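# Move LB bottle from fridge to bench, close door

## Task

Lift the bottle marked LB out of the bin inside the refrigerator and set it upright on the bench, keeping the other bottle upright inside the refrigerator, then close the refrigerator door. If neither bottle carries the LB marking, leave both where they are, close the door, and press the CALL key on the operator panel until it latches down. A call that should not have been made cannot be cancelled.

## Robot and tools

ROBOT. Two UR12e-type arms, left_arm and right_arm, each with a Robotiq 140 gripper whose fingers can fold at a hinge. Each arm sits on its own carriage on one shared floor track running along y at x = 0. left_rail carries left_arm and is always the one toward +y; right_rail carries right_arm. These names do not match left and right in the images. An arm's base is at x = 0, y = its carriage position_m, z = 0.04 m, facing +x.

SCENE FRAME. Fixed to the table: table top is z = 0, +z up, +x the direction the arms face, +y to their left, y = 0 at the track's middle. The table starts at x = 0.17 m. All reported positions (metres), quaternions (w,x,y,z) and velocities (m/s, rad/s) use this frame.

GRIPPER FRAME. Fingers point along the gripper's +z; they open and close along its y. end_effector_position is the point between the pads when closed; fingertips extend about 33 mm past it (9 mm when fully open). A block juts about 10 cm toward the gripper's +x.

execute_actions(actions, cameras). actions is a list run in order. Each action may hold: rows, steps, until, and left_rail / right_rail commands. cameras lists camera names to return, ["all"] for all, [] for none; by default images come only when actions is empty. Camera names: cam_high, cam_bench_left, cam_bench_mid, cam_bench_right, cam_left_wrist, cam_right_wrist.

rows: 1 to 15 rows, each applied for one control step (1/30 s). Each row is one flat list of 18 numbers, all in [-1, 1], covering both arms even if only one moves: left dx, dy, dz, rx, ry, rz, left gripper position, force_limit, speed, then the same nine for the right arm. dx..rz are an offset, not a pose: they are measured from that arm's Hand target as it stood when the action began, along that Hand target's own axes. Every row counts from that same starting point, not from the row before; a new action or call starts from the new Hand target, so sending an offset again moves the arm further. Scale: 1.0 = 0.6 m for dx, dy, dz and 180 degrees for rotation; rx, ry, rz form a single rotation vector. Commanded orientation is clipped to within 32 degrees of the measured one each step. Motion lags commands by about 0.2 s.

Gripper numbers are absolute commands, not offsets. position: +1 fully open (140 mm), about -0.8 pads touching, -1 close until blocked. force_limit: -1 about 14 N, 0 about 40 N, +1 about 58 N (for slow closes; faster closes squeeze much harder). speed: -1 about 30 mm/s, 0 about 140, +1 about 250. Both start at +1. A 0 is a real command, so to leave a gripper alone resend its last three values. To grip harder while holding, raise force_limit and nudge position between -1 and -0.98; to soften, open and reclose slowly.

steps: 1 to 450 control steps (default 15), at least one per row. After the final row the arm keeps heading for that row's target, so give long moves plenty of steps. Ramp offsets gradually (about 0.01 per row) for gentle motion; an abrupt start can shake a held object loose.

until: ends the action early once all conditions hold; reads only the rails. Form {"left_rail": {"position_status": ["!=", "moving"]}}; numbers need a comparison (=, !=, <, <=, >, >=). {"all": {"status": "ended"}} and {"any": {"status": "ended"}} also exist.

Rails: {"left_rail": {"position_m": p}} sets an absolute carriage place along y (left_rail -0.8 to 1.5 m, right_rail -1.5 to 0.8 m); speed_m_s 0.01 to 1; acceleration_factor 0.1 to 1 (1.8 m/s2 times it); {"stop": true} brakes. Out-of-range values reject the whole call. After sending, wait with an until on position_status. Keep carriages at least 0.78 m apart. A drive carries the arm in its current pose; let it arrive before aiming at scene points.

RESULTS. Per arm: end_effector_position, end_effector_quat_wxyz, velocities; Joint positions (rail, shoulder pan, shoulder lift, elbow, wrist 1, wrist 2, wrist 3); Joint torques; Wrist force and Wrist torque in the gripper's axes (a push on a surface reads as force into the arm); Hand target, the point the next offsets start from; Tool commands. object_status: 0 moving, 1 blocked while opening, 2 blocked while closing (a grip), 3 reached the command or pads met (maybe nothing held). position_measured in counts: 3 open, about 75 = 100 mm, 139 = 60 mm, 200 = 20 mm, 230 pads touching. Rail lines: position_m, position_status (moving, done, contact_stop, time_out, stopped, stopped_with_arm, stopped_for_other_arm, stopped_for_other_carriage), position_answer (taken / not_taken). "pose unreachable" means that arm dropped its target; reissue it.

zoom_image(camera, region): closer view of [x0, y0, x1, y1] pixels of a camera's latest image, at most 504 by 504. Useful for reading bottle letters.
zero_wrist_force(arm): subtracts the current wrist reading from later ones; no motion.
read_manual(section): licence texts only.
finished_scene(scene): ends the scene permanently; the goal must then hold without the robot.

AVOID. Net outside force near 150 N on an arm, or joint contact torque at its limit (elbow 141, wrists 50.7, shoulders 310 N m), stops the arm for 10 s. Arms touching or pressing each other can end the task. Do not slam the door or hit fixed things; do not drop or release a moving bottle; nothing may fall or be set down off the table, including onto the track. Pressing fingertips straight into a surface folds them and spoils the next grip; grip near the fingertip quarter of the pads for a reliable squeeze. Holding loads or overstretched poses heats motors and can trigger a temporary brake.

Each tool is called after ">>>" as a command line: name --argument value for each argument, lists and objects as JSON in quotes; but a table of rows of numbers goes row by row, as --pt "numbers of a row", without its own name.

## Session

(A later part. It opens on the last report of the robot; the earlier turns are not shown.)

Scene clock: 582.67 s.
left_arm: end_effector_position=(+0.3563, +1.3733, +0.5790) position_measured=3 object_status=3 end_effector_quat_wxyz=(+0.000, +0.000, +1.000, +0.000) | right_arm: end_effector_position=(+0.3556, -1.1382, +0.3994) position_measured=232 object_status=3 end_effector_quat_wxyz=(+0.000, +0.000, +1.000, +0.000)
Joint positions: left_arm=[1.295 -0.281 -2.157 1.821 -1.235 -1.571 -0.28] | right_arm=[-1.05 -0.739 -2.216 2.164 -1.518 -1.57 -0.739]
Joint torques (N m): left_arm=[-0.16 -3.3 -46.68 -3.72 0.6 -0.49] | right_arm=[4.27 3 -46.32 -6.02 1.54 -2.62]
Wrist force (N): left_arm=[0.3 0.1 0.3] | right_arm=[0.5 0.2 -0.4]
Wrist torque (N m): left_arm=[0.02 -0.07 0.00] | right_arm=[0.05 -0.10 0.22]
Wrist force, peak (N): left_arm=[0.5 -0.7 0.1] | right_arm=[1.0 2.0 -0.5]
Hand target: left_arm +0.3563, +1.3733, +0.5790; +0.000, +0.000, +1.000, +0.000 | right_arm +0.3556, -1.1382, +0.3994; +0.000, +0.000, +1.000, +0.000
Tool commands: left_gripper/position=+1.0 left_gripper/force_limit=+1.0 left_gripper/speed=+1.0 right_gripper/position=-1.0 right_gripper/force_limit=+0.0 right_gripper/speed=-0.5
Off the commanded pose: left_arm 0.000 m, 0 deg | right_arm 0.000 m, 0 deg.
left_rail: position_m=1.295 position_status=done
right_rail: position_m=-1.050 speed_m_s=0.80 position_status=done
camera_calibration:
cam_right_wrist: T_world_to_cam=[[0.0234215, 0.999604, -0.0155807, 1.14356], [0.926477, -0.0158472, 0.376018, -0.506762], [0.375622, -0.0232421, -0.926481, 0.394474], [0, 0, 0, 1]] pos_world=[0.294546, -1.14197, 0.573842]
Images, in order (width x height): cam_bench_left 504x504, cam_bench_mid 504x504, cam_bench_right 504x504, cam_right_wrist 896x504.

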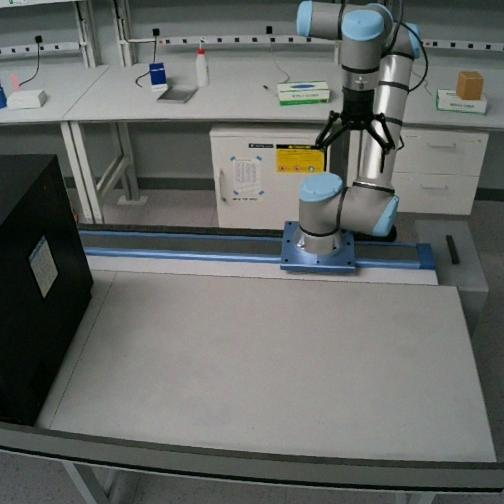

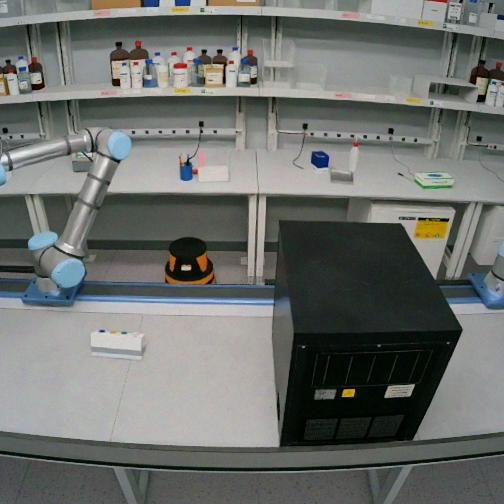

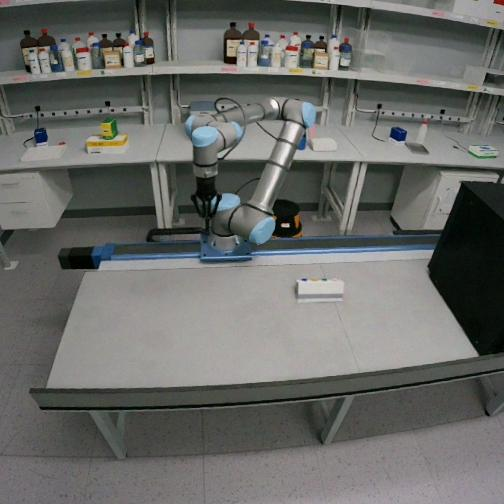

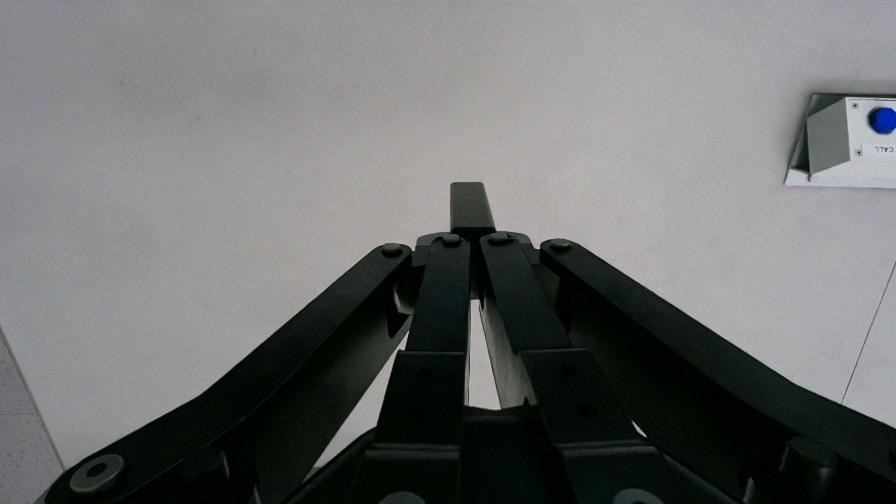

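>>> execute_actions --actions '[{"rows":[[0,0,0,0,0,0,1,1,1,0.0067,0.1484,0.0333,0,0,0,-1,0,-0.5]],"steps":7},{"rows":[[0,0,0,0,0,0,1,1,1,0.0067,0.1484,0.0333,0,0,0,-1,0,-0.5]],"steps":7},{"rows":[[0,0,0,0,0,0,1,1,1,0.0067,0.1484,0.0333,0,0,0,-1,0,-0.5]],"steps":7},{"rows":[[0,0,0,0,0,0,1,1,1,0.0067,0.1484,0.0333,0,0,0,-1,0,-0.5]],"steps":7},{"rows":[[0,0,0,0,0,0,1,1,1,0.0067,0.1484,0.0333,0,0,0,-1,0,-0.5]],"steps":9},{"rows":[[0,0,0,0,0,0,1,1,1,0,0,0,0,-0.0695,0,-1,0,-0.5]],"steps":8},{"rows":[[0,0,0,0,0,0,1,1,1,0,0,0,0,-0.0695,0,-1,0,-0.5]],"steps":10},{"rows":[[0,0,0,0,0,0,1,1,1,0.0428,0,0.0686,0,0,0,-1,0,-0.5]],"steps":8},{"rows":[[0,0,0,0,0,0,1,1,1,0.0428,0,0.0686,0,0,0,-1,0,-0.5]],"steps":8},{"rows":[[0,0,0,0,0,0,1,1,1,0.0428,0,0.0686,0,0,0,-1,0,-0.5]],"steps":25}]' --cameras '["cam_right_wrist","cam_bench_mid","cam_bench_right"]'

>>> zoom_image --camera "cam_right_wrist" --region '[360, 120, 620, 270]'

>>> zoom_image --camera "cam_bench_right" --region '[280, 230, 370, 310]'

>>> zoom_image --camera "cam_bench_mid" --region '[60, 280, 170, 370]'

Scene clock: 625.63 s.
left_arm: end_effector_position=(+0.3563, +1.3733, +0.5790) position_measured=3 object_status=3 end_effector_quat_wxyz=(+0.000, +0.000, +1.000, +0.000) | right_arm: end_effector_position=(+0.3179, -0.6928, +0.1554) position_measured=232 object_status=3 end_effector_quat_wxyz=(+0.217, +0.000, +0.976, +0.000)
Joint positions: left_arm=[1.295 -0.281 -2.157 1.821 -1.235 -1.571 -0.28] | right_arm=[-1.05 0.664 -1.867 2.604 -2.66 -1.834 0.617]
Joint torques (N m): left_arm=[0.67 -5.28 -46.78 -3.61 0.92 -0.29] | right_arm=[12.01 3.52 -27.77 -9.15 -3.28 2.82]
Wrist force (N): left_arm=[0.5 -0.1 -0.3] | right_arm=[-1.0 0.9 0.0]
Wrist torque (N m): left_arm=[-0.03 -0.11 0.01] | right_arm=[0.19 0.47 -0.07]
Wrist force, peak (N): left_arm=[0.5 -0.6 0.0] | right_arm=[-3.3 -13.2 -7.1]
Hand target: left_arm +0.3563, +1.3733, +0.5790; +0.000, +0.000, +1.000, +0.000 | right_arm +0.3179, -0.6928, +0.1554; +0.217, +0.000, +0.976, +0.000
Off the commanded pose: left_arm 0.000 m, 0 deg | right_arm 0.000 m, 0 deg.
left_rail: position_m=1.295 position_status=done
right_rail: position_m=-1.050 speed_m_s=0.80 position_status=done
camera_calibration:
cam_right_wrist: T_world_to_cam=[[0.0280967, 0.999596, -0.00419954, 0.692187], [0.680523, -0.0160506, 0.732551, -0.35032], [0.732188, -0.0234402, -0.680699, 0.0411222], [0, 0, 0, 1]] pos_world=[0.188844, -0.696567, 0.287526]
Images, in order (width x height): cam_bench_mid 504x504, cam_bench_right 504x504, cam_right_wrist 896x504.

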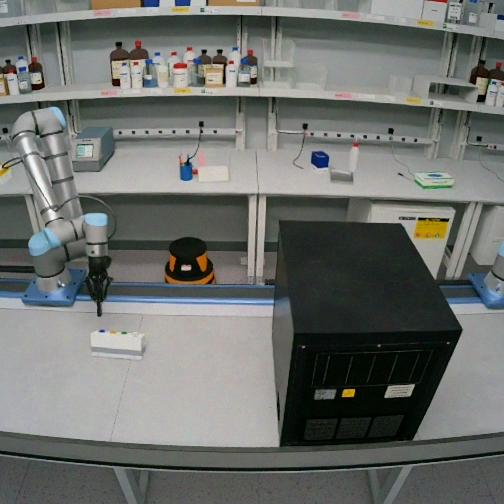

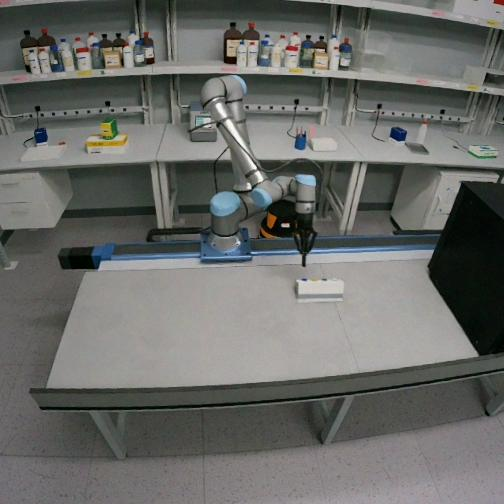

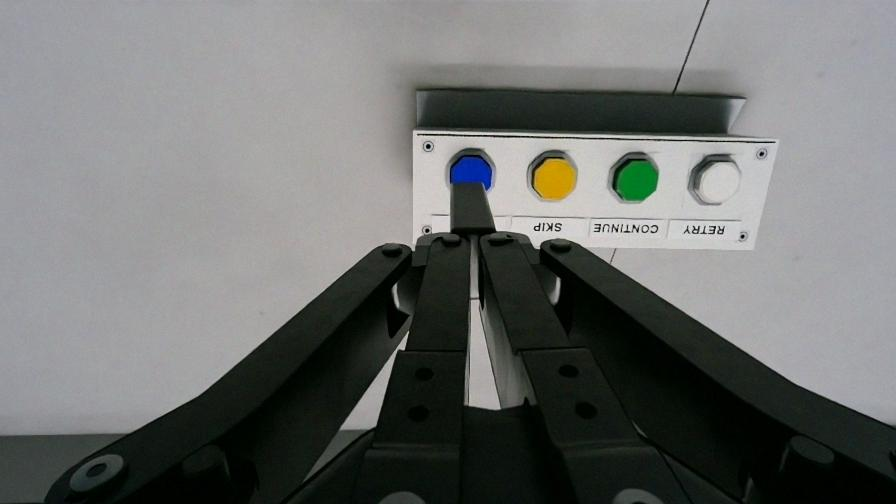

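Scaled by 1.938 from the camera's 896x504 image, which has a finer 1280x720 frame.

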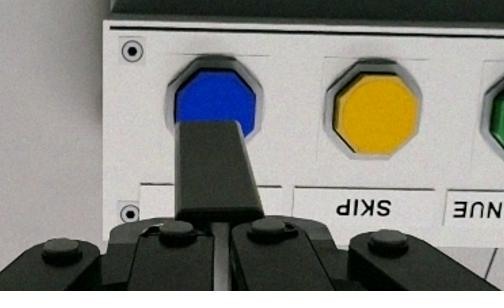

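Scaled by 5.600 from the camera's 504x504 image, which has a finer 720x720 frame.

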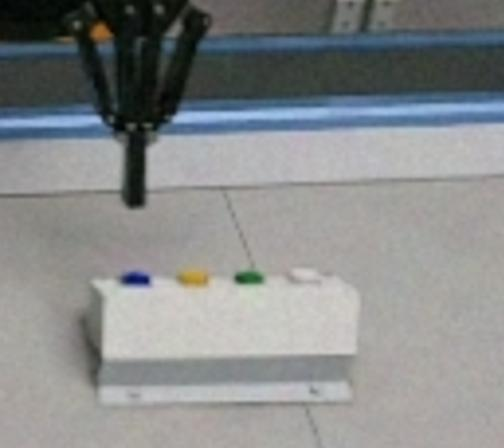

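Scaled by 4.582 from the camera's 504x504 image, which has a finer 720x720 frame.

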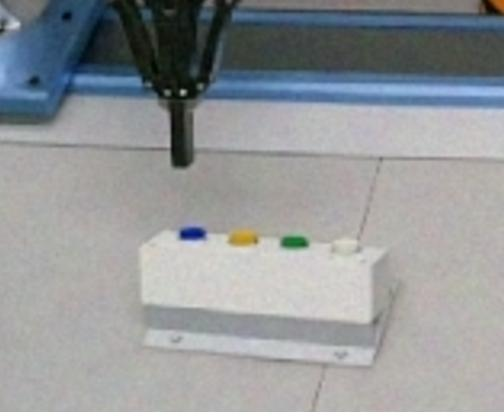

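>>> execute_actions --actions '[{"rows":[[0,0,0,0,0,0,1,1,1,0.0058,0.005,0,0,0,0,-1,0,-0.5]],"steps":8},{"rows":[[0,0,0,0,0,0,1,1,1,0,0,0.035,0,0,0,-1,0,-0.5]],"steps":8},{"rows":[[0,0,0,0,0,0,1,1,1,0,0,0.03,0,0,0,-1,0,-0.5]],"steps":25}]' --cameras '["cam_right_wrist","cam_bench_mid"]'

>>> zoom_image --camera "cam_right_wrist" --region '[380, 120, 580, 260]'

>>> zoom_image --camera "cam_bench_mid" --region '[80, 300, 150, 370]'

Scene clock: 683.57 s.
left_arm: end_effector_position=(+0.3563, +1.3733, +0.5790) position_measured=3 object_status=3 end_effector_quat_wxyz=(+0.000, +0.000, +1.000, +0.000) | right_arm: end_effector_position=(+0.3312, -0.6898, +0.1185) position_measured=232 object_status=3 end_effector_quat_wxyz=(+0.217, +0.000, +0.976, +0.000)
Joint positions: left_arm=[1.295 -0.281 -2.157 1.821 -1.235 -1.571 -0.28] | right_arm=[-1.05 0.648 -1.757 2.629 -2.799 -1.828 0.601]
Joint torques (N m): left_arm=[0.6 -6.47 -46.76 -4.03 0.9 -0.7] | right_arm=[-7.3 -0.78 -23.42 -9.11 2.43 -2.68]
Wrist force (N): left_arm=[0.0 -0.4 0.2] | right_arm=[-0.8 0.1 0.2]
Wrist torque (N m): left_arm=[-0.09 0.00 0.00] | right_arm=[0.01 0.43 0.29]
Wrist force, peak (N): left_arm=[0.4 -0.7 -0.4] | right_arm=[-2.0 1.2 -7.7]
Hand target: left_arm +0.3563, +1.3733, +0.5790; +0.000, +0.000, +1.000, +0.000 | right_arm +0.3312, -0.6898, +0.1185; +0.217, +0.000, +0.976, +0.000
Off the commanded pose: left_arm 0.000 m, 0 deg | right_arm 0.000 m, 0 deg.
left_rail: position_m=1.295 position_status=done
right_rail: position_m=-1.050 speed_m_s=0.80 position_status=done
camera_calibration:
cam_right_wrist: T_world_to_cam=[[0.0280967, 0.999596, -0.00419954, 0.68866], [0.680523, -0.0160506, 0.732551, -0.332365], [0.732188, -0.0234402, -0.680699, 0.00640467], [0, 0, 0, 1]] pos_world=[0.202144, -0.693567, 0.250726]
Images, in order (width x height): cam_bench_mid 504x504, cam_right_wrist 896x504.

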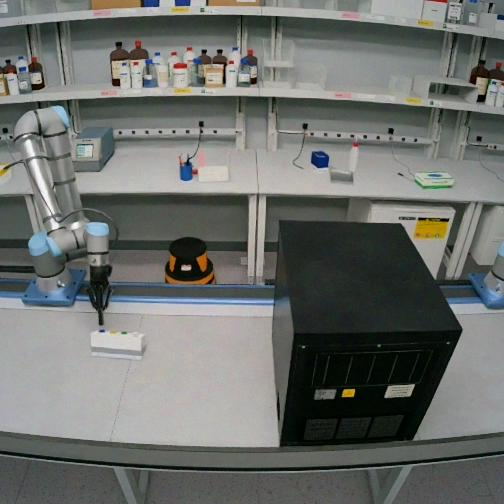

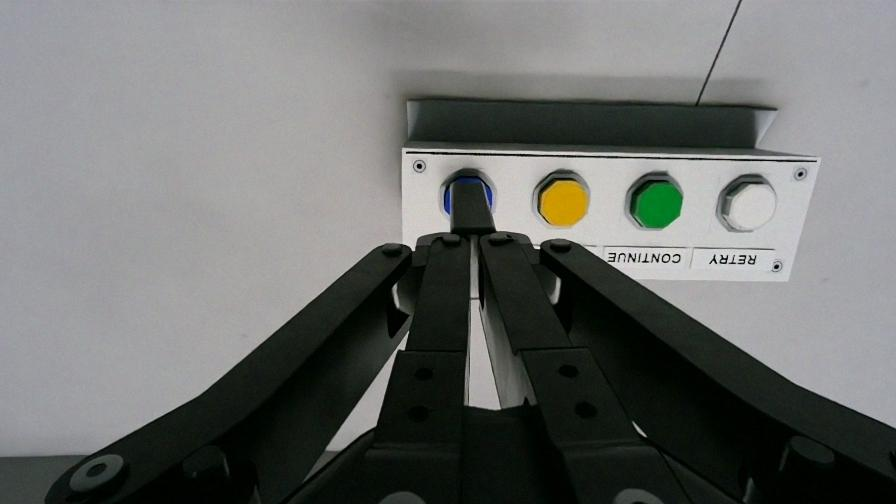

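Scaled by 2.520 from the camera's 896x504 image, which has a finer 1280x720 frame.

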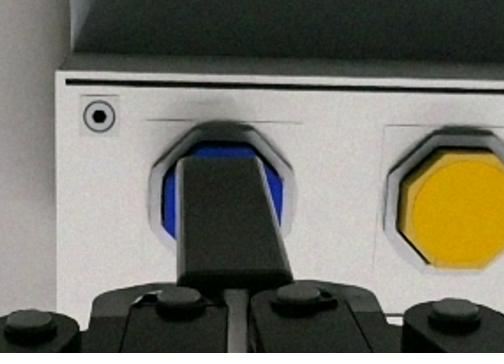

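Scaled by 7.200 from the camera's 504x504 image, which has a finer 720x720 frame.

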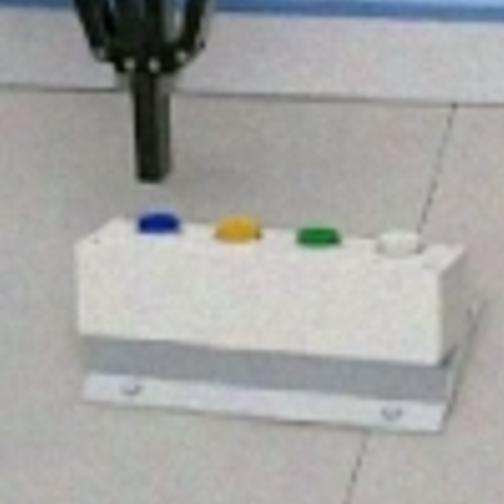

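>>> execute_actions --actions '[{"rows":[[0,0,0,0,0,0,1,1,1,0,0,0.008,0,0,0,-1,0,-0.5]],"steps":10},{"rows":[[0,0,0,0,0,0,1,1,1,0,0,0.006,0,0,0,-1,0,-0.5]],"steps":20}]'

>>> execute_actions --actions '[{"rows":[[0,0,0,0,0,0,1,1,1,0,0,0.004,0,0,0,-1,0,-0.5]],"steps":15}]'

>>> execute_actions --actions '[{"rows":[[0,0,0,0,0,0,1,1,1,0,0,0.004,0,0,0,-1,0,-0.5]],"steps":15}]'

Scene clock: 699.77 s.
left_arm: end_effector_position=(+0.3563, +1.3733, +0.5790) position_measured=3 object_status=3 end_effector_quat_wxyz=(+0.000, +0.000, +1.000, +0.000) | right_arm: end_effector_position=(+0.3348, -0.6898, +0.1109) position_measured=232 object_status=3 end_effector_quat_wxyz=(+0.217, +0.000, +0.976, +0.000)
Joint positions: left_arm=[1.295 -0.281 -2.157 1.821 -1.235 -1.571 -0.28] | right_arm=[-1.05 0.642 -1.733 2.633 -2.829 -1.826 0.596]
Joint torques (N m): left_arm=[-0.22 -5.37 -47.39 -3.81 1.08 -0.51] | right_arm=[-6.69 -1.95 -22.42 -9.13 2.39 -2.62]
Wrist force (N): left_arm=[0.0 -0.6 0.0] | right_arm=[-0.7 0.1 -0.5]
Wrist torque (N m): left_arm=[-0.14 0.00 0.00] | right_arm=[0.01 0.41 0.30]
Wrist force, peak (N): left_arm=[0.1 -0.7 0.1] | right_arm=[-1.2 0.6 -2.3]
Hand target: left_arm +0.3563, +1.3733, +0.5790; +0.000, +0.000, +1.000, +0.000 | right_arm +0.3348, -0.6898, +0.1109; +0.217, +0.000, +0.976, +0.000
Off the commanded pose: left_arm 0.000 m, 0 deg | right_arm 0.000 m, 0 deg.
left_rail: position_m=1.295 position_status=done
right_rail: position_m=-1.050 speed_m_s=0.80 position_status=done

Scene clock: 700.47 s.
left_arm: end_effector_position=(+0.3563, +1.3733, +0.5790) position_measured=3 object_status=3 end_effector_quat_wxyz=(+0.000, +0.000, +1.000, +0.000) | right_arm: end_effector_position=(+0.3358, -0.6898, +0.1088) position_measured=232 object_status=3 end_effector_quat_wxyz=(+0.217, +0.000, +0.976, +0.000)
Joint positions: left_arm=[1.295 -0.281 -2.157 1.821 -1.235 -1.571 -0.28] | right_arm=[-1.05 0.64 -1.726 2.635 -2.838 -1.826 0.594]
Joint torques (N m): left_arm=[2.11 -4.98 -46.55 -3.92 0.62 -0.64] | right_arm=[-6.4 -3.12 -22.19 -8.96 2.39 -2.62]
Wrist force (N): left_arm=[0.0 -0.4 0.1] | right_arm=[-1.1 0.2 -0.1]
Wrist torque (N m): left_arm=[-0.09 0.00 0.00] | right_arm=[0.05 0.48 0.30]
Wrist force, peak (N): left_arm=[0.1 -0.5 -0.7] | right_arm=[-1.5 0.2 -1.2]
Hand target: left_arm +0.3563, +1.3733, +0.5790; +0.000, +0.000, +1.000, +0.000 | right_arm +0.3358, -0.6898, +0.1088; +0.217, +0.000, +0.976, +0.000
Off the commanded pose: left_arm 0.000 m, 0 deg | right_arm 0.000 m, 0 deg.
left_rail: position_m=1.295 position_status=done
right_rail: position_m=-1.050 speed_m_s=0.80 position_status=done

Scene clock: 701.17 s.
left_arm: end_effector_position=(+0.3563, +1.3733, +0.5790) position_measured=3 object_status=3 end_effector_quat_wxyz=(+0.000, +0.000, +1.000, +0.000) | right_arm: end_effector_position=(+0.3368, -0.6898, +0.1066) position_measured=232 object_status=3 end_effector_quat_wxyz=(+0.217, +0.000, +0.976, +0.000)
Joint positions: left_arm=[1.295 -0.281 -2.157 1.821 -1.235 -1.571 -0.28] | right_arm=[-1.05 0.639 -1.719 2.636 -2.846 -1.825 0.592]
Joint torques (N m): left_arm=[0.82 -5.63 -46.5 -4.3 0.98 -0.38] | right_arm=[-6.33 -4.13 -22.1 -9.18 2.28 -2.7]
Wrist force (N): left_arm=[0.5 -0.2 -0.1] | right_arm=[-1.0 0.3 -0.1]
Wrist torque (N m): left_arm=[-0.05 -0.11 0.01] | right_arm=[0.06 0.48 0.31]
Wrist force, peak (N): left_arm=[0.4 -0.4 0.0] | right_arm=[-1.1 0.3 -1.1]
Hand target: left_arm +0.3563, +1.3733, +0.5790; +0.000, +0.000, +1.000, +0.000 | right_arm +0.3368, -0.6898, +0.1066; +0.217, +0.000, +0.976, +0.000
Off the commanded pose: left_arm 0.000 m, 0 deg | right_arm 0.000 m, 0 deg.
left_rail: position_m=1.295 position_status=done
right_rail: position_m=-1.050 speed_m_s=0.80 position_status=done

>>> execute_actions --actions '[{"rows":[[0,0,0,0,0,0,1,1,1,0,0,0.004,0,0,0,-1,0,-0.5]],"steps":15}]'

>>> execute_actions --actions '[{"rows":[[0,0,0,0,0,0,1,1,1,0,0,0.004,0,0,0,-1,0,-0.5]],"steps":15}]'

>>> execute_actions --actions '[{"rows":[[0,0,0,0,0,0,1,1,1,0,0,0.003,0,0,0,-1,0,-0.5]],"steps":15}]'

Scene clock: 725.40 s.
left_arm: end_effector_position=(+0.3563, +1.3733, +0.5790) position_measured=3 object_status=3 end_effector_quat_wxyz=(+0.000, +0.000, +1.000, +0.000) | right_arm: end_effector_position=(+0.3378, -0.6898, +0.1044) position_measured=232 object_status=3 end_effector_quat_wxyz=(+0.217, +0.000, +0.976, +0.000)
Joint positions: left_arm=[1.295 -0.281 -2.157 1.821 -1.235 -1.571 -0.28] | right_arm=[-1.05 0.637 -1.712 2.637 -2.855 -1.825 0.591]
Joint torques (N m): left_arm=[0.13 -4.91 -47.17 -4.11 1.17 -0.64] | right_arm=[-6.56 -3.28 -22.08 -9.19 2.46 -2.6]
Wrist force (N): left_arm=[0.2 0.0 0.2] | right_arm=[-0.8 0.3 -0.5]
Wrist torque (N m): left_arm=[-0.01 -0.05 0.00] | right_arm=[0.05 0.42 0.31]
Wrist force, peak (N): left_arm=[0.5 -0.7 -0.1] | right_arm=[-1.0 0.3 -1.4]
Hand target: left_arm +0.3563, +1.3733, +0.5790; +0.000, +0.000, +1.000, +0.000 | right_arm +0.3378, -0.6898, +0.1044; +0.217, +0.000, +0.976, +0.000
Off the commanded pose: left_arm 0.000 m, 0 deg | right_arm 0.000 m, 0 deg.
left_rail: position_m=1.295 position_status=done
right_rail: position_m=-1.050 speed_m_s=0.80 position_status=done

Scene clock: 726.10 s.
left_arm: end_effector_position=(+0.3563, +1.3733, +0.5790) position_measured=3 object_status=3 end_effector_quat_wxyz=(+0.000, +0.000, +1.000, +0.000) | right_arm: end_effector_position=(+0.3388, -0.6898, +0.1022) position_measured=232 object_status=3 end_effector_quat_wxyz=(+0.217, +0.000, +0.976, +0.000)
Joint positions: left_arm=[1.295 -0.281 -2.157 1.821 -1.235 -1.571 -0.28] | right_arm=[-1.05 0.635 -1.705 2.638 -2.863 -1.824 0.589]
Joint torques (N m): left_arm=[-2.58 -6.43 -47.46 -4.26 0.93 -0.88] | right_arm=[-6.75 -3.43 -21.49 -9.28 2.25 -2.68]
Wrist force (N): left_arm=[0.0 -0.2 0.0] | right_arm=[-0.9 0.5 -0.3]
Wrist torque (N m): left_arm=[-0.05 -0.02 0.01] | right_arm=[0.12 0.44 0.30]
Wrist force, peak (N): left_arm=[0.4 -0.5 -0.5] | right_arm=[-1.0 0.2 -1.0]
Hand target: left_arm +0.3563, +1.3733, +0.5790; +0.000, +0.000, +1.000, +0.000 | right_arm +0.3388, -0.6898, +0.1022; +0.217, +0.000, +0.976, +0.000
Off the commanded pose: left_arm 0.000 m, 0 deg | right_arm 0.000 m, 0 deg.
left_rail: position_m=1.295 position_status=done
right_rail: position_m=-1.050 speed_m_s=0.80 position_status=done

Scene clock: 726.80 s.
left_arm: end_effector_position=(+0.3563, +1.3733, +0.5790) position_measured=3 object_status=3 end_effector_quat_wxyz=(+0.000, +0.000, +1.000, +0.000) | right_arm: end_effector_position=(+0.3396, -0.6898, +0.1006) position_measured=232 object_status=3 end_effector_quat_wxyz=(+0.217, +0.000, +0.976, +0.000)
Joint positions: left_arm=[1.295 -0.281 -2.157 1.821 -1.235 -1.571 -0.28] | right_arm=[-1.05 0.634 -1.7 2.639 -2.87 -1.824 0.588]
Joint torques (N m): left_arm=[-2.57 -5.72 -46.61 -4.1 0.86 -0.82] | right_arm=[-8.02 -4.42 -21.19 -9.09 2.4 -2.75]
Wrist force (N): left_arm=[-0.1 -0.3 -0.1] | right_arm=[-0.5 0.4 -0.5]
Wrist torque (N m): left_arm=[-0.07 0.02 0.01] | right_arm=[0.08 0.35 0.30]
Wrist force, peak (N): left_arm=[0.3 -0.3 -0.5] | right_arm=[-1.0 0.7 -1.1]
Hand target: left_arm +0.3563, +1.3733, +0.5790; +0.000, +0.000, +1.000, +0.000 | right_arm +0.3396, -0.6898, +0.1006; +0.217, +0.000, +0.976, +0.000
Off the commanded pose: left_arm 0.000 m, 0 deg | right_arm 0.000 m, 0 deg.
left_rail: position_m=1.295 position_status=done
right_rail: position_m=-1.050 speed_m_s=0.80 position_status=done

>>> execute_actions --actions '[]' --cameras '["cam_right_wrist","cam_bench_mid","cam_bench_right"]'

>>> zoom_image --camera "cam_right_wrist" --region '[380, 120, 580, 260]'

>>> zoom_image --camera "cam_bench_mid" --region '[80, 310, 150, 370]'

>>> zoom_image --camera "cam_bench_right" --region '[285, 250, 355, 310]'

Scene clock: 734.40 s.
left_arm: end_effector_position=(+0.3563, +1.3733, +0.5790) position_measured=3 object_status=3 end_effector_quat_wxyz=(+0.000, +0.000, +1.000, +0.000) | right_arm: end_effector_position=(+0.3396, -0.6898, +0.1006) position_measured=232 object_status=3 end_effector_quat_wxyz=(+0.217, +0.000, +0.976, +0.000)
Joint positions: left_arm=[1.295 -0.281 -2.157 1.821 -1.235 -1.571 -0.28] | right_arm=[-1.05 0.634 -1.7 2.639 -2.87 -1.824 0.588]
Joint velocities: within noise
Joint torques (N m): left_arm=[-1.23 -4.5 -48.75 -4.09 1.02 -0.85] | right_arm=[-6.65 -4.68 -21.48 -8.98 2.23 -2.6]
Wrist force (N): left_arm=[0.0 -0.3 0.2] | right_arm=[-0.9 0.4 -0.7]
Wrist torque (N m): left_arm=[-0.05 -0.01 0.00] | right_arm=[0.09 0.46 0.30]
Wrist force, peak (N): left_arm=[0.7 -0.6 -0.4] | right_arm=[-1.5 0.4 0.1]
Hand target: left_arm +0.3563, +1.3733, +0.5790; +0.000, +0.000, +1.000, +0.000 | right_arm +0.3396, -0.6898, +0.1006; +0.217, +0.000, +0.976, +0.000
Tool commands: left_gripper/position=+1.0 left_gripper/force_limit=+1.0 left_gripper/speed=+1.0 right_gripper/position=-1.0 right_gripper/force_limit=+0.0 right_gripper/speed=-0.5
Off the commanded pose: left_arm 0.000 m, 0 deg | right_arm 0.000 m, 0 deg.
left_rail: position_m=1.295 position_status=done
right_rail: position_m=-1.050 speed_m_s=0.80 position_status=done
camera_calibration:
cam_right_wrist: T_world_to_cam=[[0.0280967, 0.999596, -0.00419954, 0.688349], [0.680523, -0.0160506, 0.732551, -0.324969], [0.732188, -0.0234402, -0.680699, -0.0119302], [0, 0, 0, 1]] pos_world=[0.210544, -0.693567, 0.232826]
Images, in order (width x height): cam_bench_mid 504x504, cam_bench_right 504x504, cam_right_wrist 896x504.

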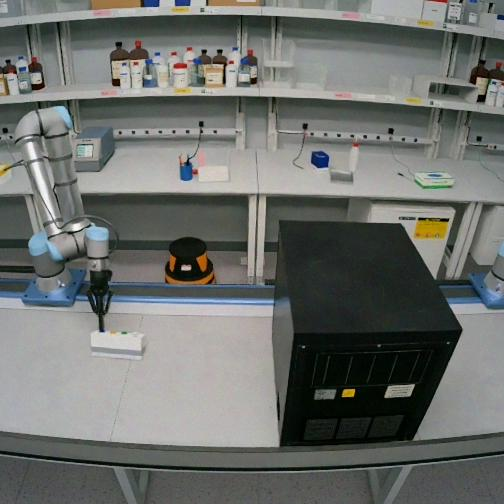

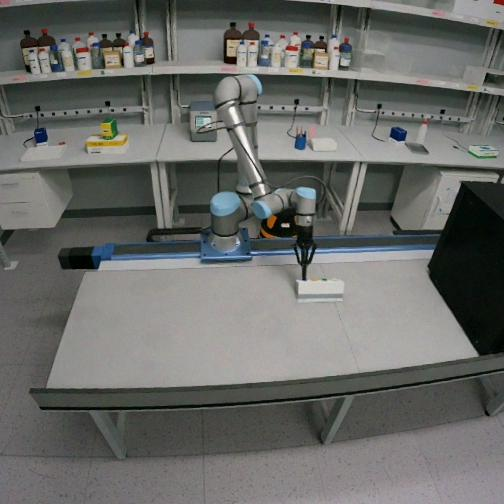

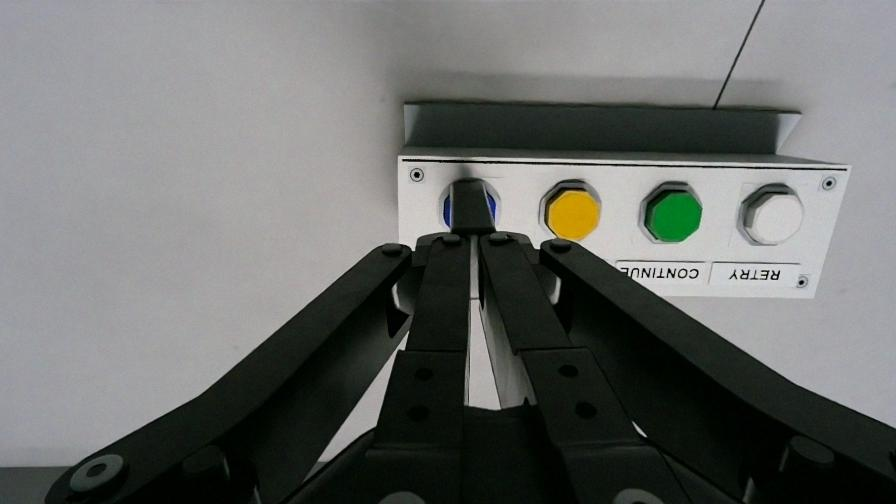

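Scaled by 2.520 from the camera's 896x504 image, which has a finer 1280x720 frame.

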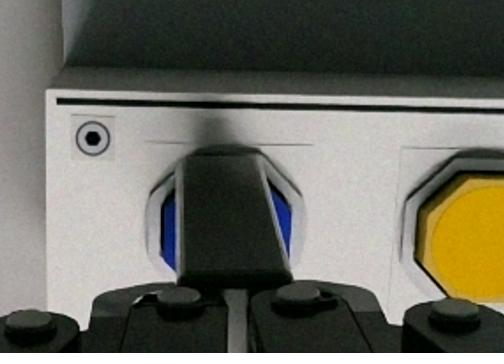

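Scaled by 7.200 from the camera's 504x504 image, which has a finer 720x720 frame.

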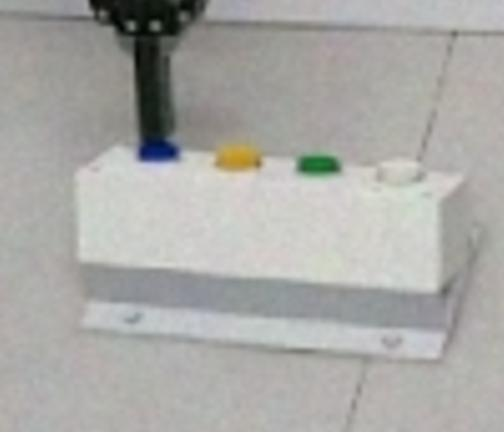

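Scaled by 7.200 from the camera's 504x504 image, which has a finer 720x720 frame.

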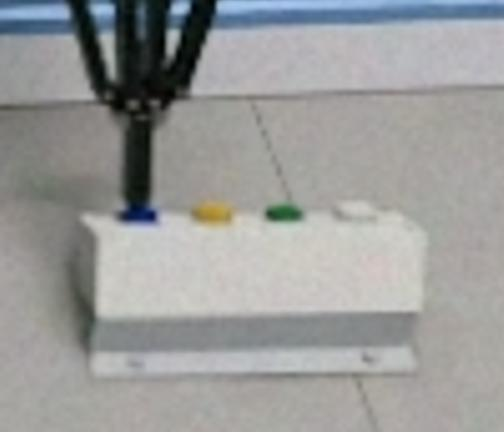

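>>> execute_actions --actions '[{"rows":[[0,0,0,0,0,0,1,1,1,0,0,0.004,0,0,0,-1,0,-0.5]],"steps":15}]'

>>> execute_actions --actions '[{"rows":[[0,0,0,0,0,0,1,1,1,0,0,0.003,0,0,0,-1,0,-0.5]],"steps":15}]'

>>> execute_actions --actions '[{"rows":[[0,0,0,0,0,0,1,1,1,0,0,0.003,0,0,0,-1,0,-0.5]],"steps":15}]'

Scene clock: 757.33 s.
left_arm: end_effector_position=(+0.3563, +1.3733, +0.5790) position_measured=3 object_status=3 end_effector_quat_wxyz=(+0.000, +0.000, +1.000, +0.000) | right_arm: end_effector_position=(+0.3406, -0.6898, +0.0984) position_measured=232 object_status=3 end_effector_quat_wxyz=(+0.217, +0.000, +0.976, +0.000)
Joint positions: left_arm=[1.295 -0.281 -2.157 1.821 -1.235 -1.571 -0.28] | right_arm=[-1.05 0.633 -1.692 2.64 -2.878 -1.823 0.587]
Joint torques (N m): left_arm=[0.7 -4.96 -47.32 -4.16 0.72 -0.61] | right_arm=[-6.65 -4.44 -21.2 -9.21 2.5 -2.64]
Wrist force (N): left_arm=[0.1 -0.4 0.2] | right_arm=[-0.6 0.0 -0.3]
Wrist torque (N m): left_arm=[-0.09 -0.03 0.00] | right_arm=[0.00 0.37 0.30]
Wrist force, peak (N): left_arm=[0.1 -0.7 0.4] | right_arm=[-0.7 0.5 -1.4]
Hand target: left_arm +0.3563, +1.3733, +0.5790; +0.000, +0.000, +1.000, +0.000 | right_arm +0.3406, -0.6898, +0.0984; +0.217, +0.000, +0.976, +0.000
Off the commanded pose: left_arm 0.000 m, 0 deg | right_arm 0.000 m, 0 deg.
left_rail: position_m=1.295 position_status=done
right_rail: position_m=-1.050 speed_m_s=0.80 position_status=done

Scene clock: 758.03 s.
left_arm: end_effector_position=(+0.3563, +1.3733, +0.5790) position_measured=3 object_status=3 end_effector_quat_wxyz=(+0.000, +0.000, +1.000, +0.000) | right_arm: end_effector_position=(+0.3414, -0.6898, +0.0968) position_measured=232 object_status=3 end_effector_quat_wxyz=(+0.217, +0.000, +0.976, +0.000)
Joint positions: left_arm=[1.295 -0.281 -2.157 1.821 -1.235 -1.571 -0.28] | right_arm=[-1.05 0.631 -1.687 2.641 -2.885 -1.823 0.585]
Joint torques (N m): left_arm=[0.29 -5.84 -47.61 -4.27 1.27 -0.88] | right_arm=[-7.17 -1.95 -19.9 -8.67 2.82 -2.68]
Wrist force (N): left_arm=[0.2 -0.3 0.2] | right_arm=[-0.8 -0.9 -4.6]
Wrist torque (N m): left_arm=[-0.07 -0.04 0.01] | right_arm=[0.11 0.38 0.31]
Wrist force, peak (N): left_arm=[-0.1 -0.7 0.2] | right_arm=[-1.4 -0.7 -6.2]
Hand target: left_arm +0.3563, +1.3733, +0.5790; +0.000, +0.000, +1.000, +0.000 | right_arm +0.3414, -0.6898, +0.0968; +0.217, +0.000, +0.976, +0.000
Off the commanded pose: left_arm 0.000 m, 0 deg | right_arm 0.000 m, 0 deg.
left_rail: position_m=1.295 position_status=done
right_rail: position_m=-1.050 speed_m_s=0.80 position_status=done

Scene clock: 758.73 s.
left_arm: end_effector_position=(+0.3563, +1.3733, +0.5790) position_measured=3 object_status=3 end_effector_quat_wxyz=(+0.000, +0.000, +1.000, +0.000) | right_arm: end_effector_position=(+0.3421, -0.6898, +0.0952) position_measured=232 object_status=3 end_effector_quat_wxyz=(+0.217, +0.000, +0.976, +0.000)
Joint positions: left_arm=[1.295 -0.281 -2.157 1.821 -1.235 -1.571 -0.28] | right_arm=[-1.05 0.63 -1.682 2.641 -2.891 -1.822 0.584]
Joint torques (N m): left_arm=[-0.82 -5.94 -47.72 -3.86 1.08 -0.83] | right_arm=[-6.36 -0.85 -18.06 -7.56 4.26 -2.74]
Wrist force (N): left_arm=[0.0 -0.5 -0.1] | right_arm=[-4.5 -2.9 -7.8]
Wrist torque (N m): left_arm=[-0.10 -0.01 0.00] | right_arm=[0.13 0.25 0.33]
Wrist force, peak (N): left_arm=[0.6 -0.3 0.2] | right_arm=[-4.5 -2.9 -7.8]
Hand target: left_arm +0.3563, +1.3733, +0.5790; +0.000, +0.000, +1.000, +0.000 | right_arm +0.3421, -0.6898, +0.0952; +0.217, +0.000, +0.976, +0.000
Off the commanded pose: left_arm 0.000 m, 0 deg | right_arm 0.000 m, 0 deg.
left_rail: position_m=1.295 position_status=done
right_rail: position_m=-1.050 speed_m_s=0.80 position_status=done

>>> execute_actions --actions '[]' --cameras '["cam_right_wrist","cam_bench_mid","cam_bench_right"]'

>>> zoom_image --camera "cam_right_wrist" --region '[380, 140, 580, 260]'

>>> zoom_image --camera "cam_bench_mid" --region '[85, 315, 125, 355]'

>>> zoom_image --camera "cam_bench_right" --region '[290, 260, 340, 300]'

Scene clock: 773.87 s.
left_arm: end_effector_position=(+0.3563, +1.3733, +0.5790) position_measured=3 object_status=3 end_effector_quat_wxyz=(+0.000, +0.000, +1.000, +0.000) | right_arm: end_effector_position=(+0.3421, -0.6898, +0.0952) position_measured=232 object_status=3 end_effector_quat_wxyz=(+0.217, +0.000, +0.976, +0.000)
Joint positions: left_arm=[1.295 -0.281 -2.157 1.821 -1.235 -1.571 -0.28] | right_arm=[-1.05 0.63 -1.682 2.641 -2.891 -1.822 0.584]
Joint velocities: within noise
Joint torques (N m): left_arm=[-0.38 -4.24 -47.46 -4.14 0.72 -0.89] | right_arm=[-3.38 -0.71 -17.47 -6.64 3.33 -2.71]
Wrist force (N): left_arm=[0.2 -0.3 -0.1] | right_arm=[-4.8 -2.6 -7.2]
Wrist torque (N m): left_arm=[-0.07 -0.05 0.01] | right_arm=[0.19 0.31 0.32]
Wrist force, peak (N): left_arm=[0.4 -0.8 -0.1] | right_arm=[-4.8 -2.9 -8.1]
Hand target: left_arm +0.3563, +1.3733, +0.5790; +0.000, +0.000, +1.000, +0.000 | right_arm +0.3421, -0.6898, +0.0952; +0.217, +0.000, +0.976, +0.000
Tool commands: left_gripper/position=+1.0 left_gripper/force_limit=+1.0 left_gripper/speed=+1.0 right_gripper/position=-1.0 right_gripper/force_limit=+0.0 right_gripper/speed=-0.5
Off the commanded pose: left_arm 0.000 m, 0 deg | right_arm 0.000 m, 0 deg.
left_rail: position_m=1.295 position_status=done
right_rail: position_m=-1.050 speed_m_s=0.80 position_status=done
camera_calibration:
cam_right_wrist: T_world_to_cam=[[0.0280967, 0.999596, -0.00419954, 0.688256], [0.680523, -0.0160506, 0.732551, -0.322641], [0.732188, -0.0234402, -0.680699, -0.0175045], [0, 0, 0, 1]] pos_world=[0.213044, -0.693567, 0.227326]
Images, in order (width x height): cam_bench_mid 504x504, cam_bench_right 504x504, cam_right_wrist 896x504.

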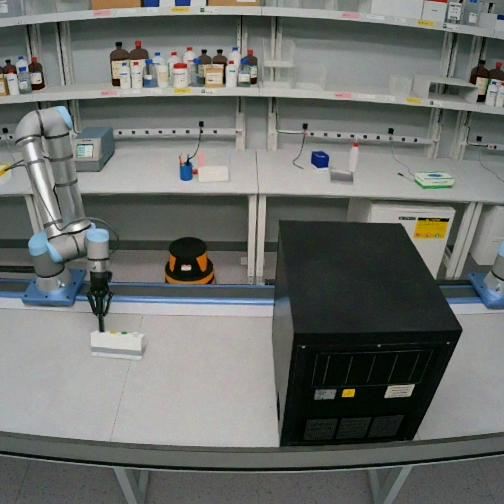

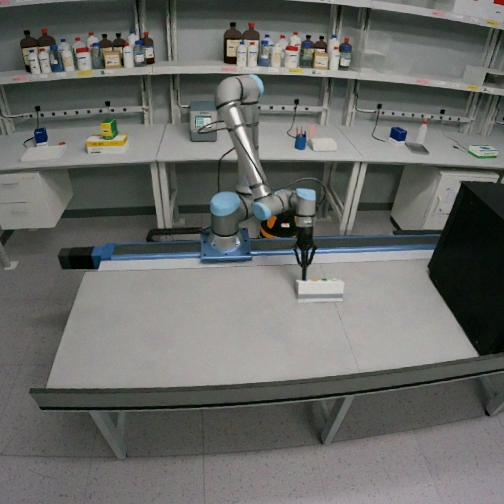

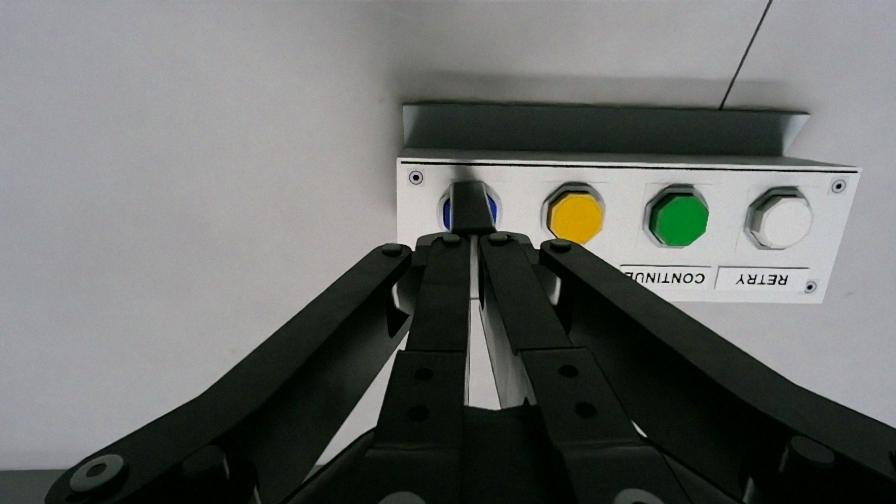

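Scaled by 2.520 from the camera's 896x504 image, which has a finer 1280x720 frame.

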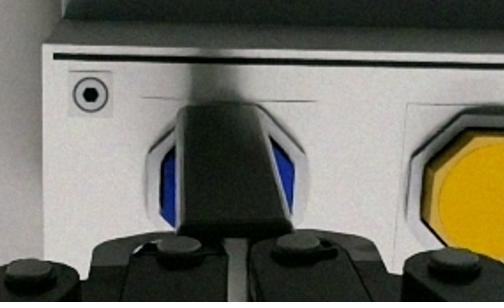

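Scaled by 12.600 from the camera's 504x504 image, which has a finer 720x720 frame.

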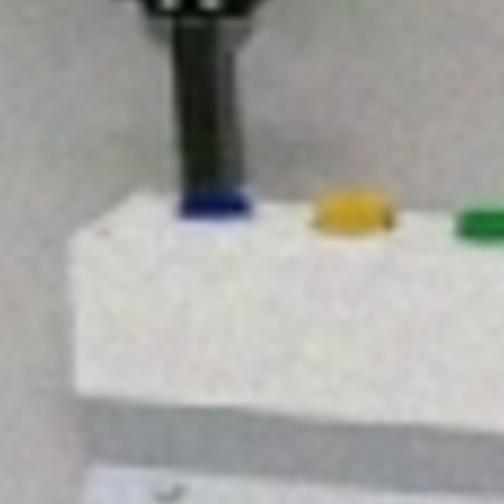

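Scaled by 10.080 from the camera's 504x504 image, which has a finer 720x720 frame.

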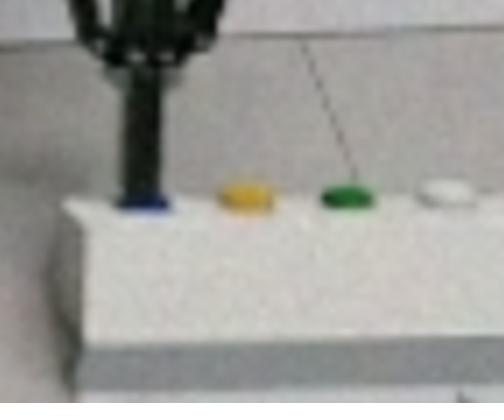

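>>> execute_actions --actions '[{"rows":[[0,0,0,0,0,0,1,1,1,0,0,0.003,0,0,0,-1,0,-0.5]],"steps":15}]'

>>> execute_actions --actions '[{"rows":[[0,0,0,0,0,0,1,1,1,0,0,0.003,0,0,0,-1,0,-0.5]],"steps":15}]'

Scene clock: 780.70 s.
left_arm: end_effector_position=(+0.3563, +1.3733, +0.5790) position_measured=3 object_status=3 end_effector_quat_wxyz=(+0.000, +0.000, +1.000, +0.000) | right_arm: end_effector_position=(+0.3429, -0.6898, +0.0935) position_measured=232 object_status=3 end_effector_quat_wxyz=(+0.217, +0.000, +0.976, +0.000)
Joint positions: left_arm=[1.295 -0.281 -2.157 1.821 -1.235 -1.571 -0.28] | right_arm=[-1.05 0.629 -1.676 2.642 -2.898 -1.822 0.583]
Joint torques (N m): left_arm=[-1.05 -4.32 -48.79 -3.99 1.19 -0.72] | right_arm=[-4.18 0.04 -15.57 -6.76 5.34 -2.78]
Wrist force (N): left_arm=[0.2 -0.1 0.1] | right_arm=[-7.3 -4.5 -8.1]
Wrist torque (N m): left_arm=[-0.02 -0.04 0.00] | right_arm=[0.14 0.19 0.33]
Wrist force, peak (N): left_arm=[0.1 -0.8 -0.3] | right_arm=[-8.0 -4.4 -9.0]
Hand target: left_arm +0.3563, +1.3733, +0.5790; +0.000, +0.000, +1.000, +0.000 | right_arm +0.3429, -0.6898, +0.0935; +0.217, +0.000, +0.976, +0.000
Off the commanded pose: left_arm 0.000 m, 0 deg | right_arm 0.000 m, 0 deg.
left_rail: position_m=1.295 position_status=done
right_rail: position_m=-1.050 speed_m_s=0.80 position_status=done

Scene clock: 781.40 s.
left_arm: end_effector_position=(+0.3563, +1.3733, +0.5790) position_measured=3 object_status=3 end_effector_quat_wxyz=(+0.000, +0.000, +1.000, +0.000) | right_arm: end_effector_position=(+0.3437, -0.6898, +0.0919) position_measured=232 object_status=3 end_effector_quat_wxyz=(+0.217, +0.000, +0.976, +0.000)
Joint positions: left_arm=[1.295 -0.281 -2.157 1.821 -1.235 -1.571 -0.28] | right_arm=[-1.05 0.628 -1.671 2.643 -2.904 -1.821 0.582]
Joint torques (N m): left_arm=[0.26 -8.47 -46.85 -3.77 1.33 -0.96] | right_arm=[-10.67 20.61 -11.46 -3.23 8.26 -2.8]
Wrist force (N): left_arm=[-0.2 -0.4 -0.3] | right_arm=[-0.3 -16.2 -67.7]
Wrist torque (N m): left_arm=[-0.08 0.04 0.01] | right_arm=[0.59 -0.26 0.44]
Wrist force, peak (N): left_arm=[0.0 -0.7 -0.1] | right_arm=[-0.3 -16.2 -67.7]
Hand target: left_arm +0.3563, +1.3733, +0.5790; +0.000, +0.000, +1.000, +0.000 | right_arm +0.3437, -0.6898, +0.0919; +0.217, +0.000, +0.976, +0.000
Off the commanded pose: left_arm 0.000 m, 0 deg | right_arm 0.000 m, 0 deg.
left_rail: position_m=1.295 position_status=done
right_rail: position_m=-1.050 speed_m_s=0.80 position_status=done

>>> execute_actions --actions '[{"rows":[[0,0,0,0,0,0,1,1,1,0,0,-0.004,0,0,0,-1,0,-0.5]],"steps":6},{"rows":[[0,0,0,0,0,0,1,1,1,0,0,-0.01,0,0,0,-1,0,-0.5]],"steps":6},{"rows":[[0,0,0,0,0,0,1,1,1,0,0,-0.03,0,0,0,-1,0,-0.5]],"steps":8},{"rows":[[0,0,0,0,0,0,1,1,1,0,0,-0.05,0,0,0,-1,0,-0.5]],"steps":20}]' --cameras '["cam_right_wrist","cam_bench_mid","cam_bench_right"]'

>>> zoom_image --camera "cam_right_wrist" --region '[380, 120, 720, 270]'

>>> zoom_image --camera "cam_bench_mid" --region '[85, 315, 150, 365]'

>>> zoom_image --camera "cam_bench_right" --region '[290, 260, 350, 310]'

Scene clock: 792.17 s.
left_arm: end_effector_position=(+0.3563, +1.3733, +0.5790) position_measured=3 object_status=3 end_effector_quat_wxyz=(+0.000, +0.000, +1.000, +0.000) | right_arm: end_effector_position=(+0.3198, -0.6898, +0.1430) position_measured=232 object_status=3 end_effector_quat_wxyz=(+0.217, +0.000, +0.976, +0.000)
Joint positions: left_arm=[1.295 -0.281 -2.157 1.821 -1.235 -1.571 -0.28] | right_arm=[-1.05 0.667 -1.831 2.612 -2.704 -1.835 0.62]
Joint torques (N m): left_arm=[-1.09 -6.15 -48.09 -4.05 1 -0.97] | right_arm=[13.86 -28.45 -38.24 -2.99 -3.39 2.76]
Wrist force (N): left_arm=[0.3 -0.4 0.0] | right_arm=[-1.0 -0.4 -0.4]
Wrist torque (N m): left_arm=[-0.08 -0.07 0.01] | right_arm=[-0.08 0.45 -0.06]
Wrist force, peak (N): left_arm=[0.2 -0.7 0.2] | right_arm=[-1.1 -17.0 -70.7]
Hand target: left_arm +0.3563, +1.3733, +0.5790; +0.000, +0.000, +1.000, +0.000 | right_arm +0.3198, -0.6898, +0.1430; +0.217, +0.000, +0.976, +0.000
Off the commanded pose: left_arm 0.000 m, 0 deg | right_arm 0.000 m, 0 deg.
left_rail: position_m=1.295 position_status=done
right_rail: position_m=-1.050 speed_m_s=0.80 position_status=done
camera_calibration:
cam_right_wrist: T_world_to_cam=[[0.0280967, 0.999596, -0.00419954, 0.689083], [0.680523, -0.0160506, 0.732551, -0.342555], [0.732188, -0.0234402, -0.680699, 0.0314287], [0, 0, 0, 1]] pos_world=[0.190744, -0.693567, 0.275226]
Images, in order (width x height): cam_bench_mid 504x504, cam_bench_right 504x504, cam_right_wrist 896x504.

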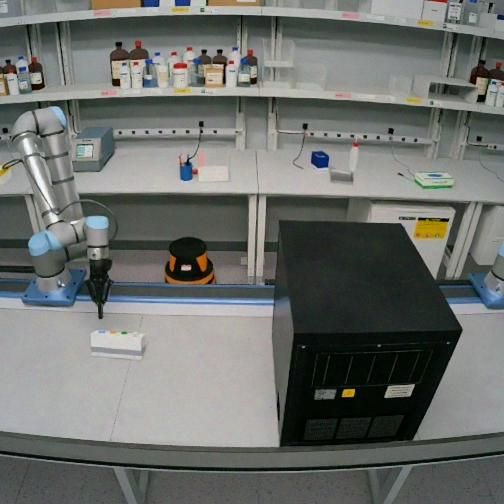

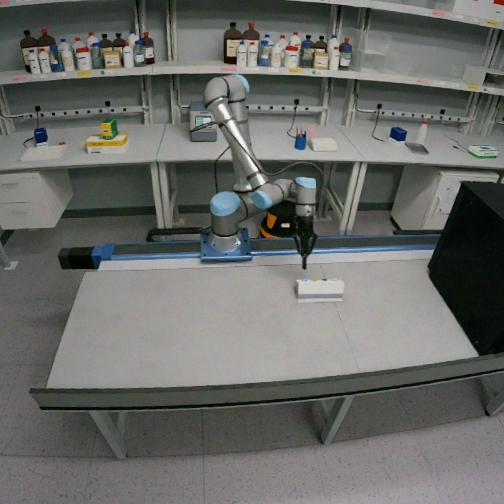

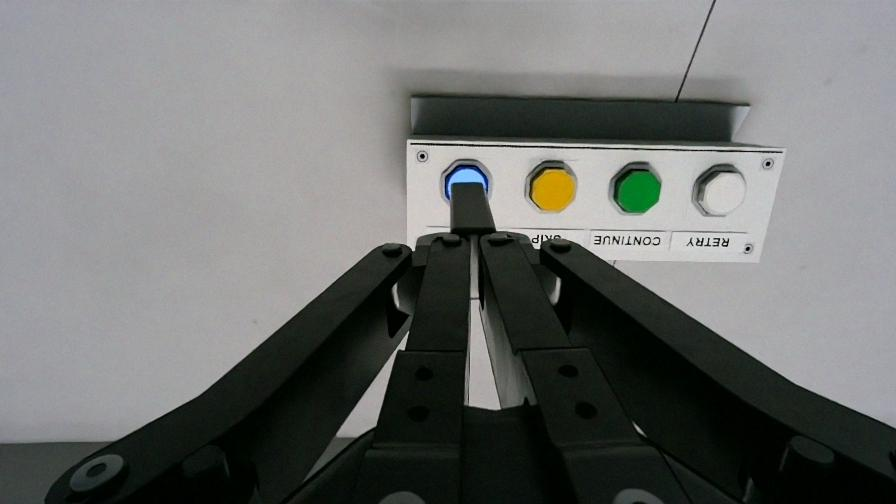

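Scaled by 1.482 from the camera's 896x504 image, which has a finer 1280x720 frame.

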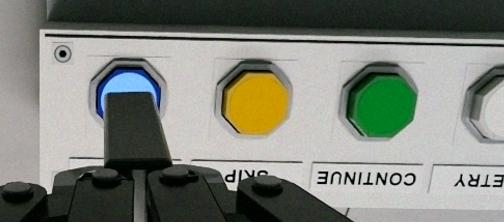

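Scaled by 7.754 from the camera's 504x504 image, which has a finer 720x720 frame.

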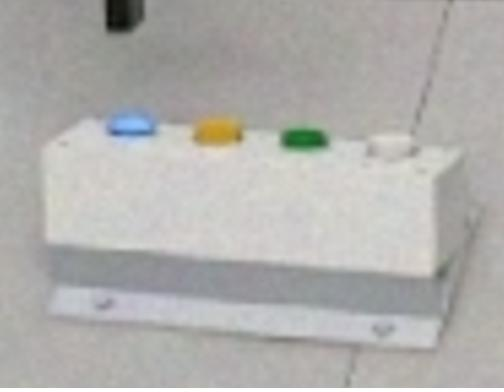

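Scaled by 8.400 from the camera's 504x504 image, which has a finer 720x720 frame.

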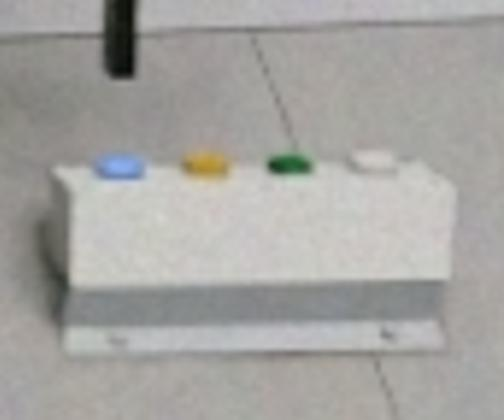

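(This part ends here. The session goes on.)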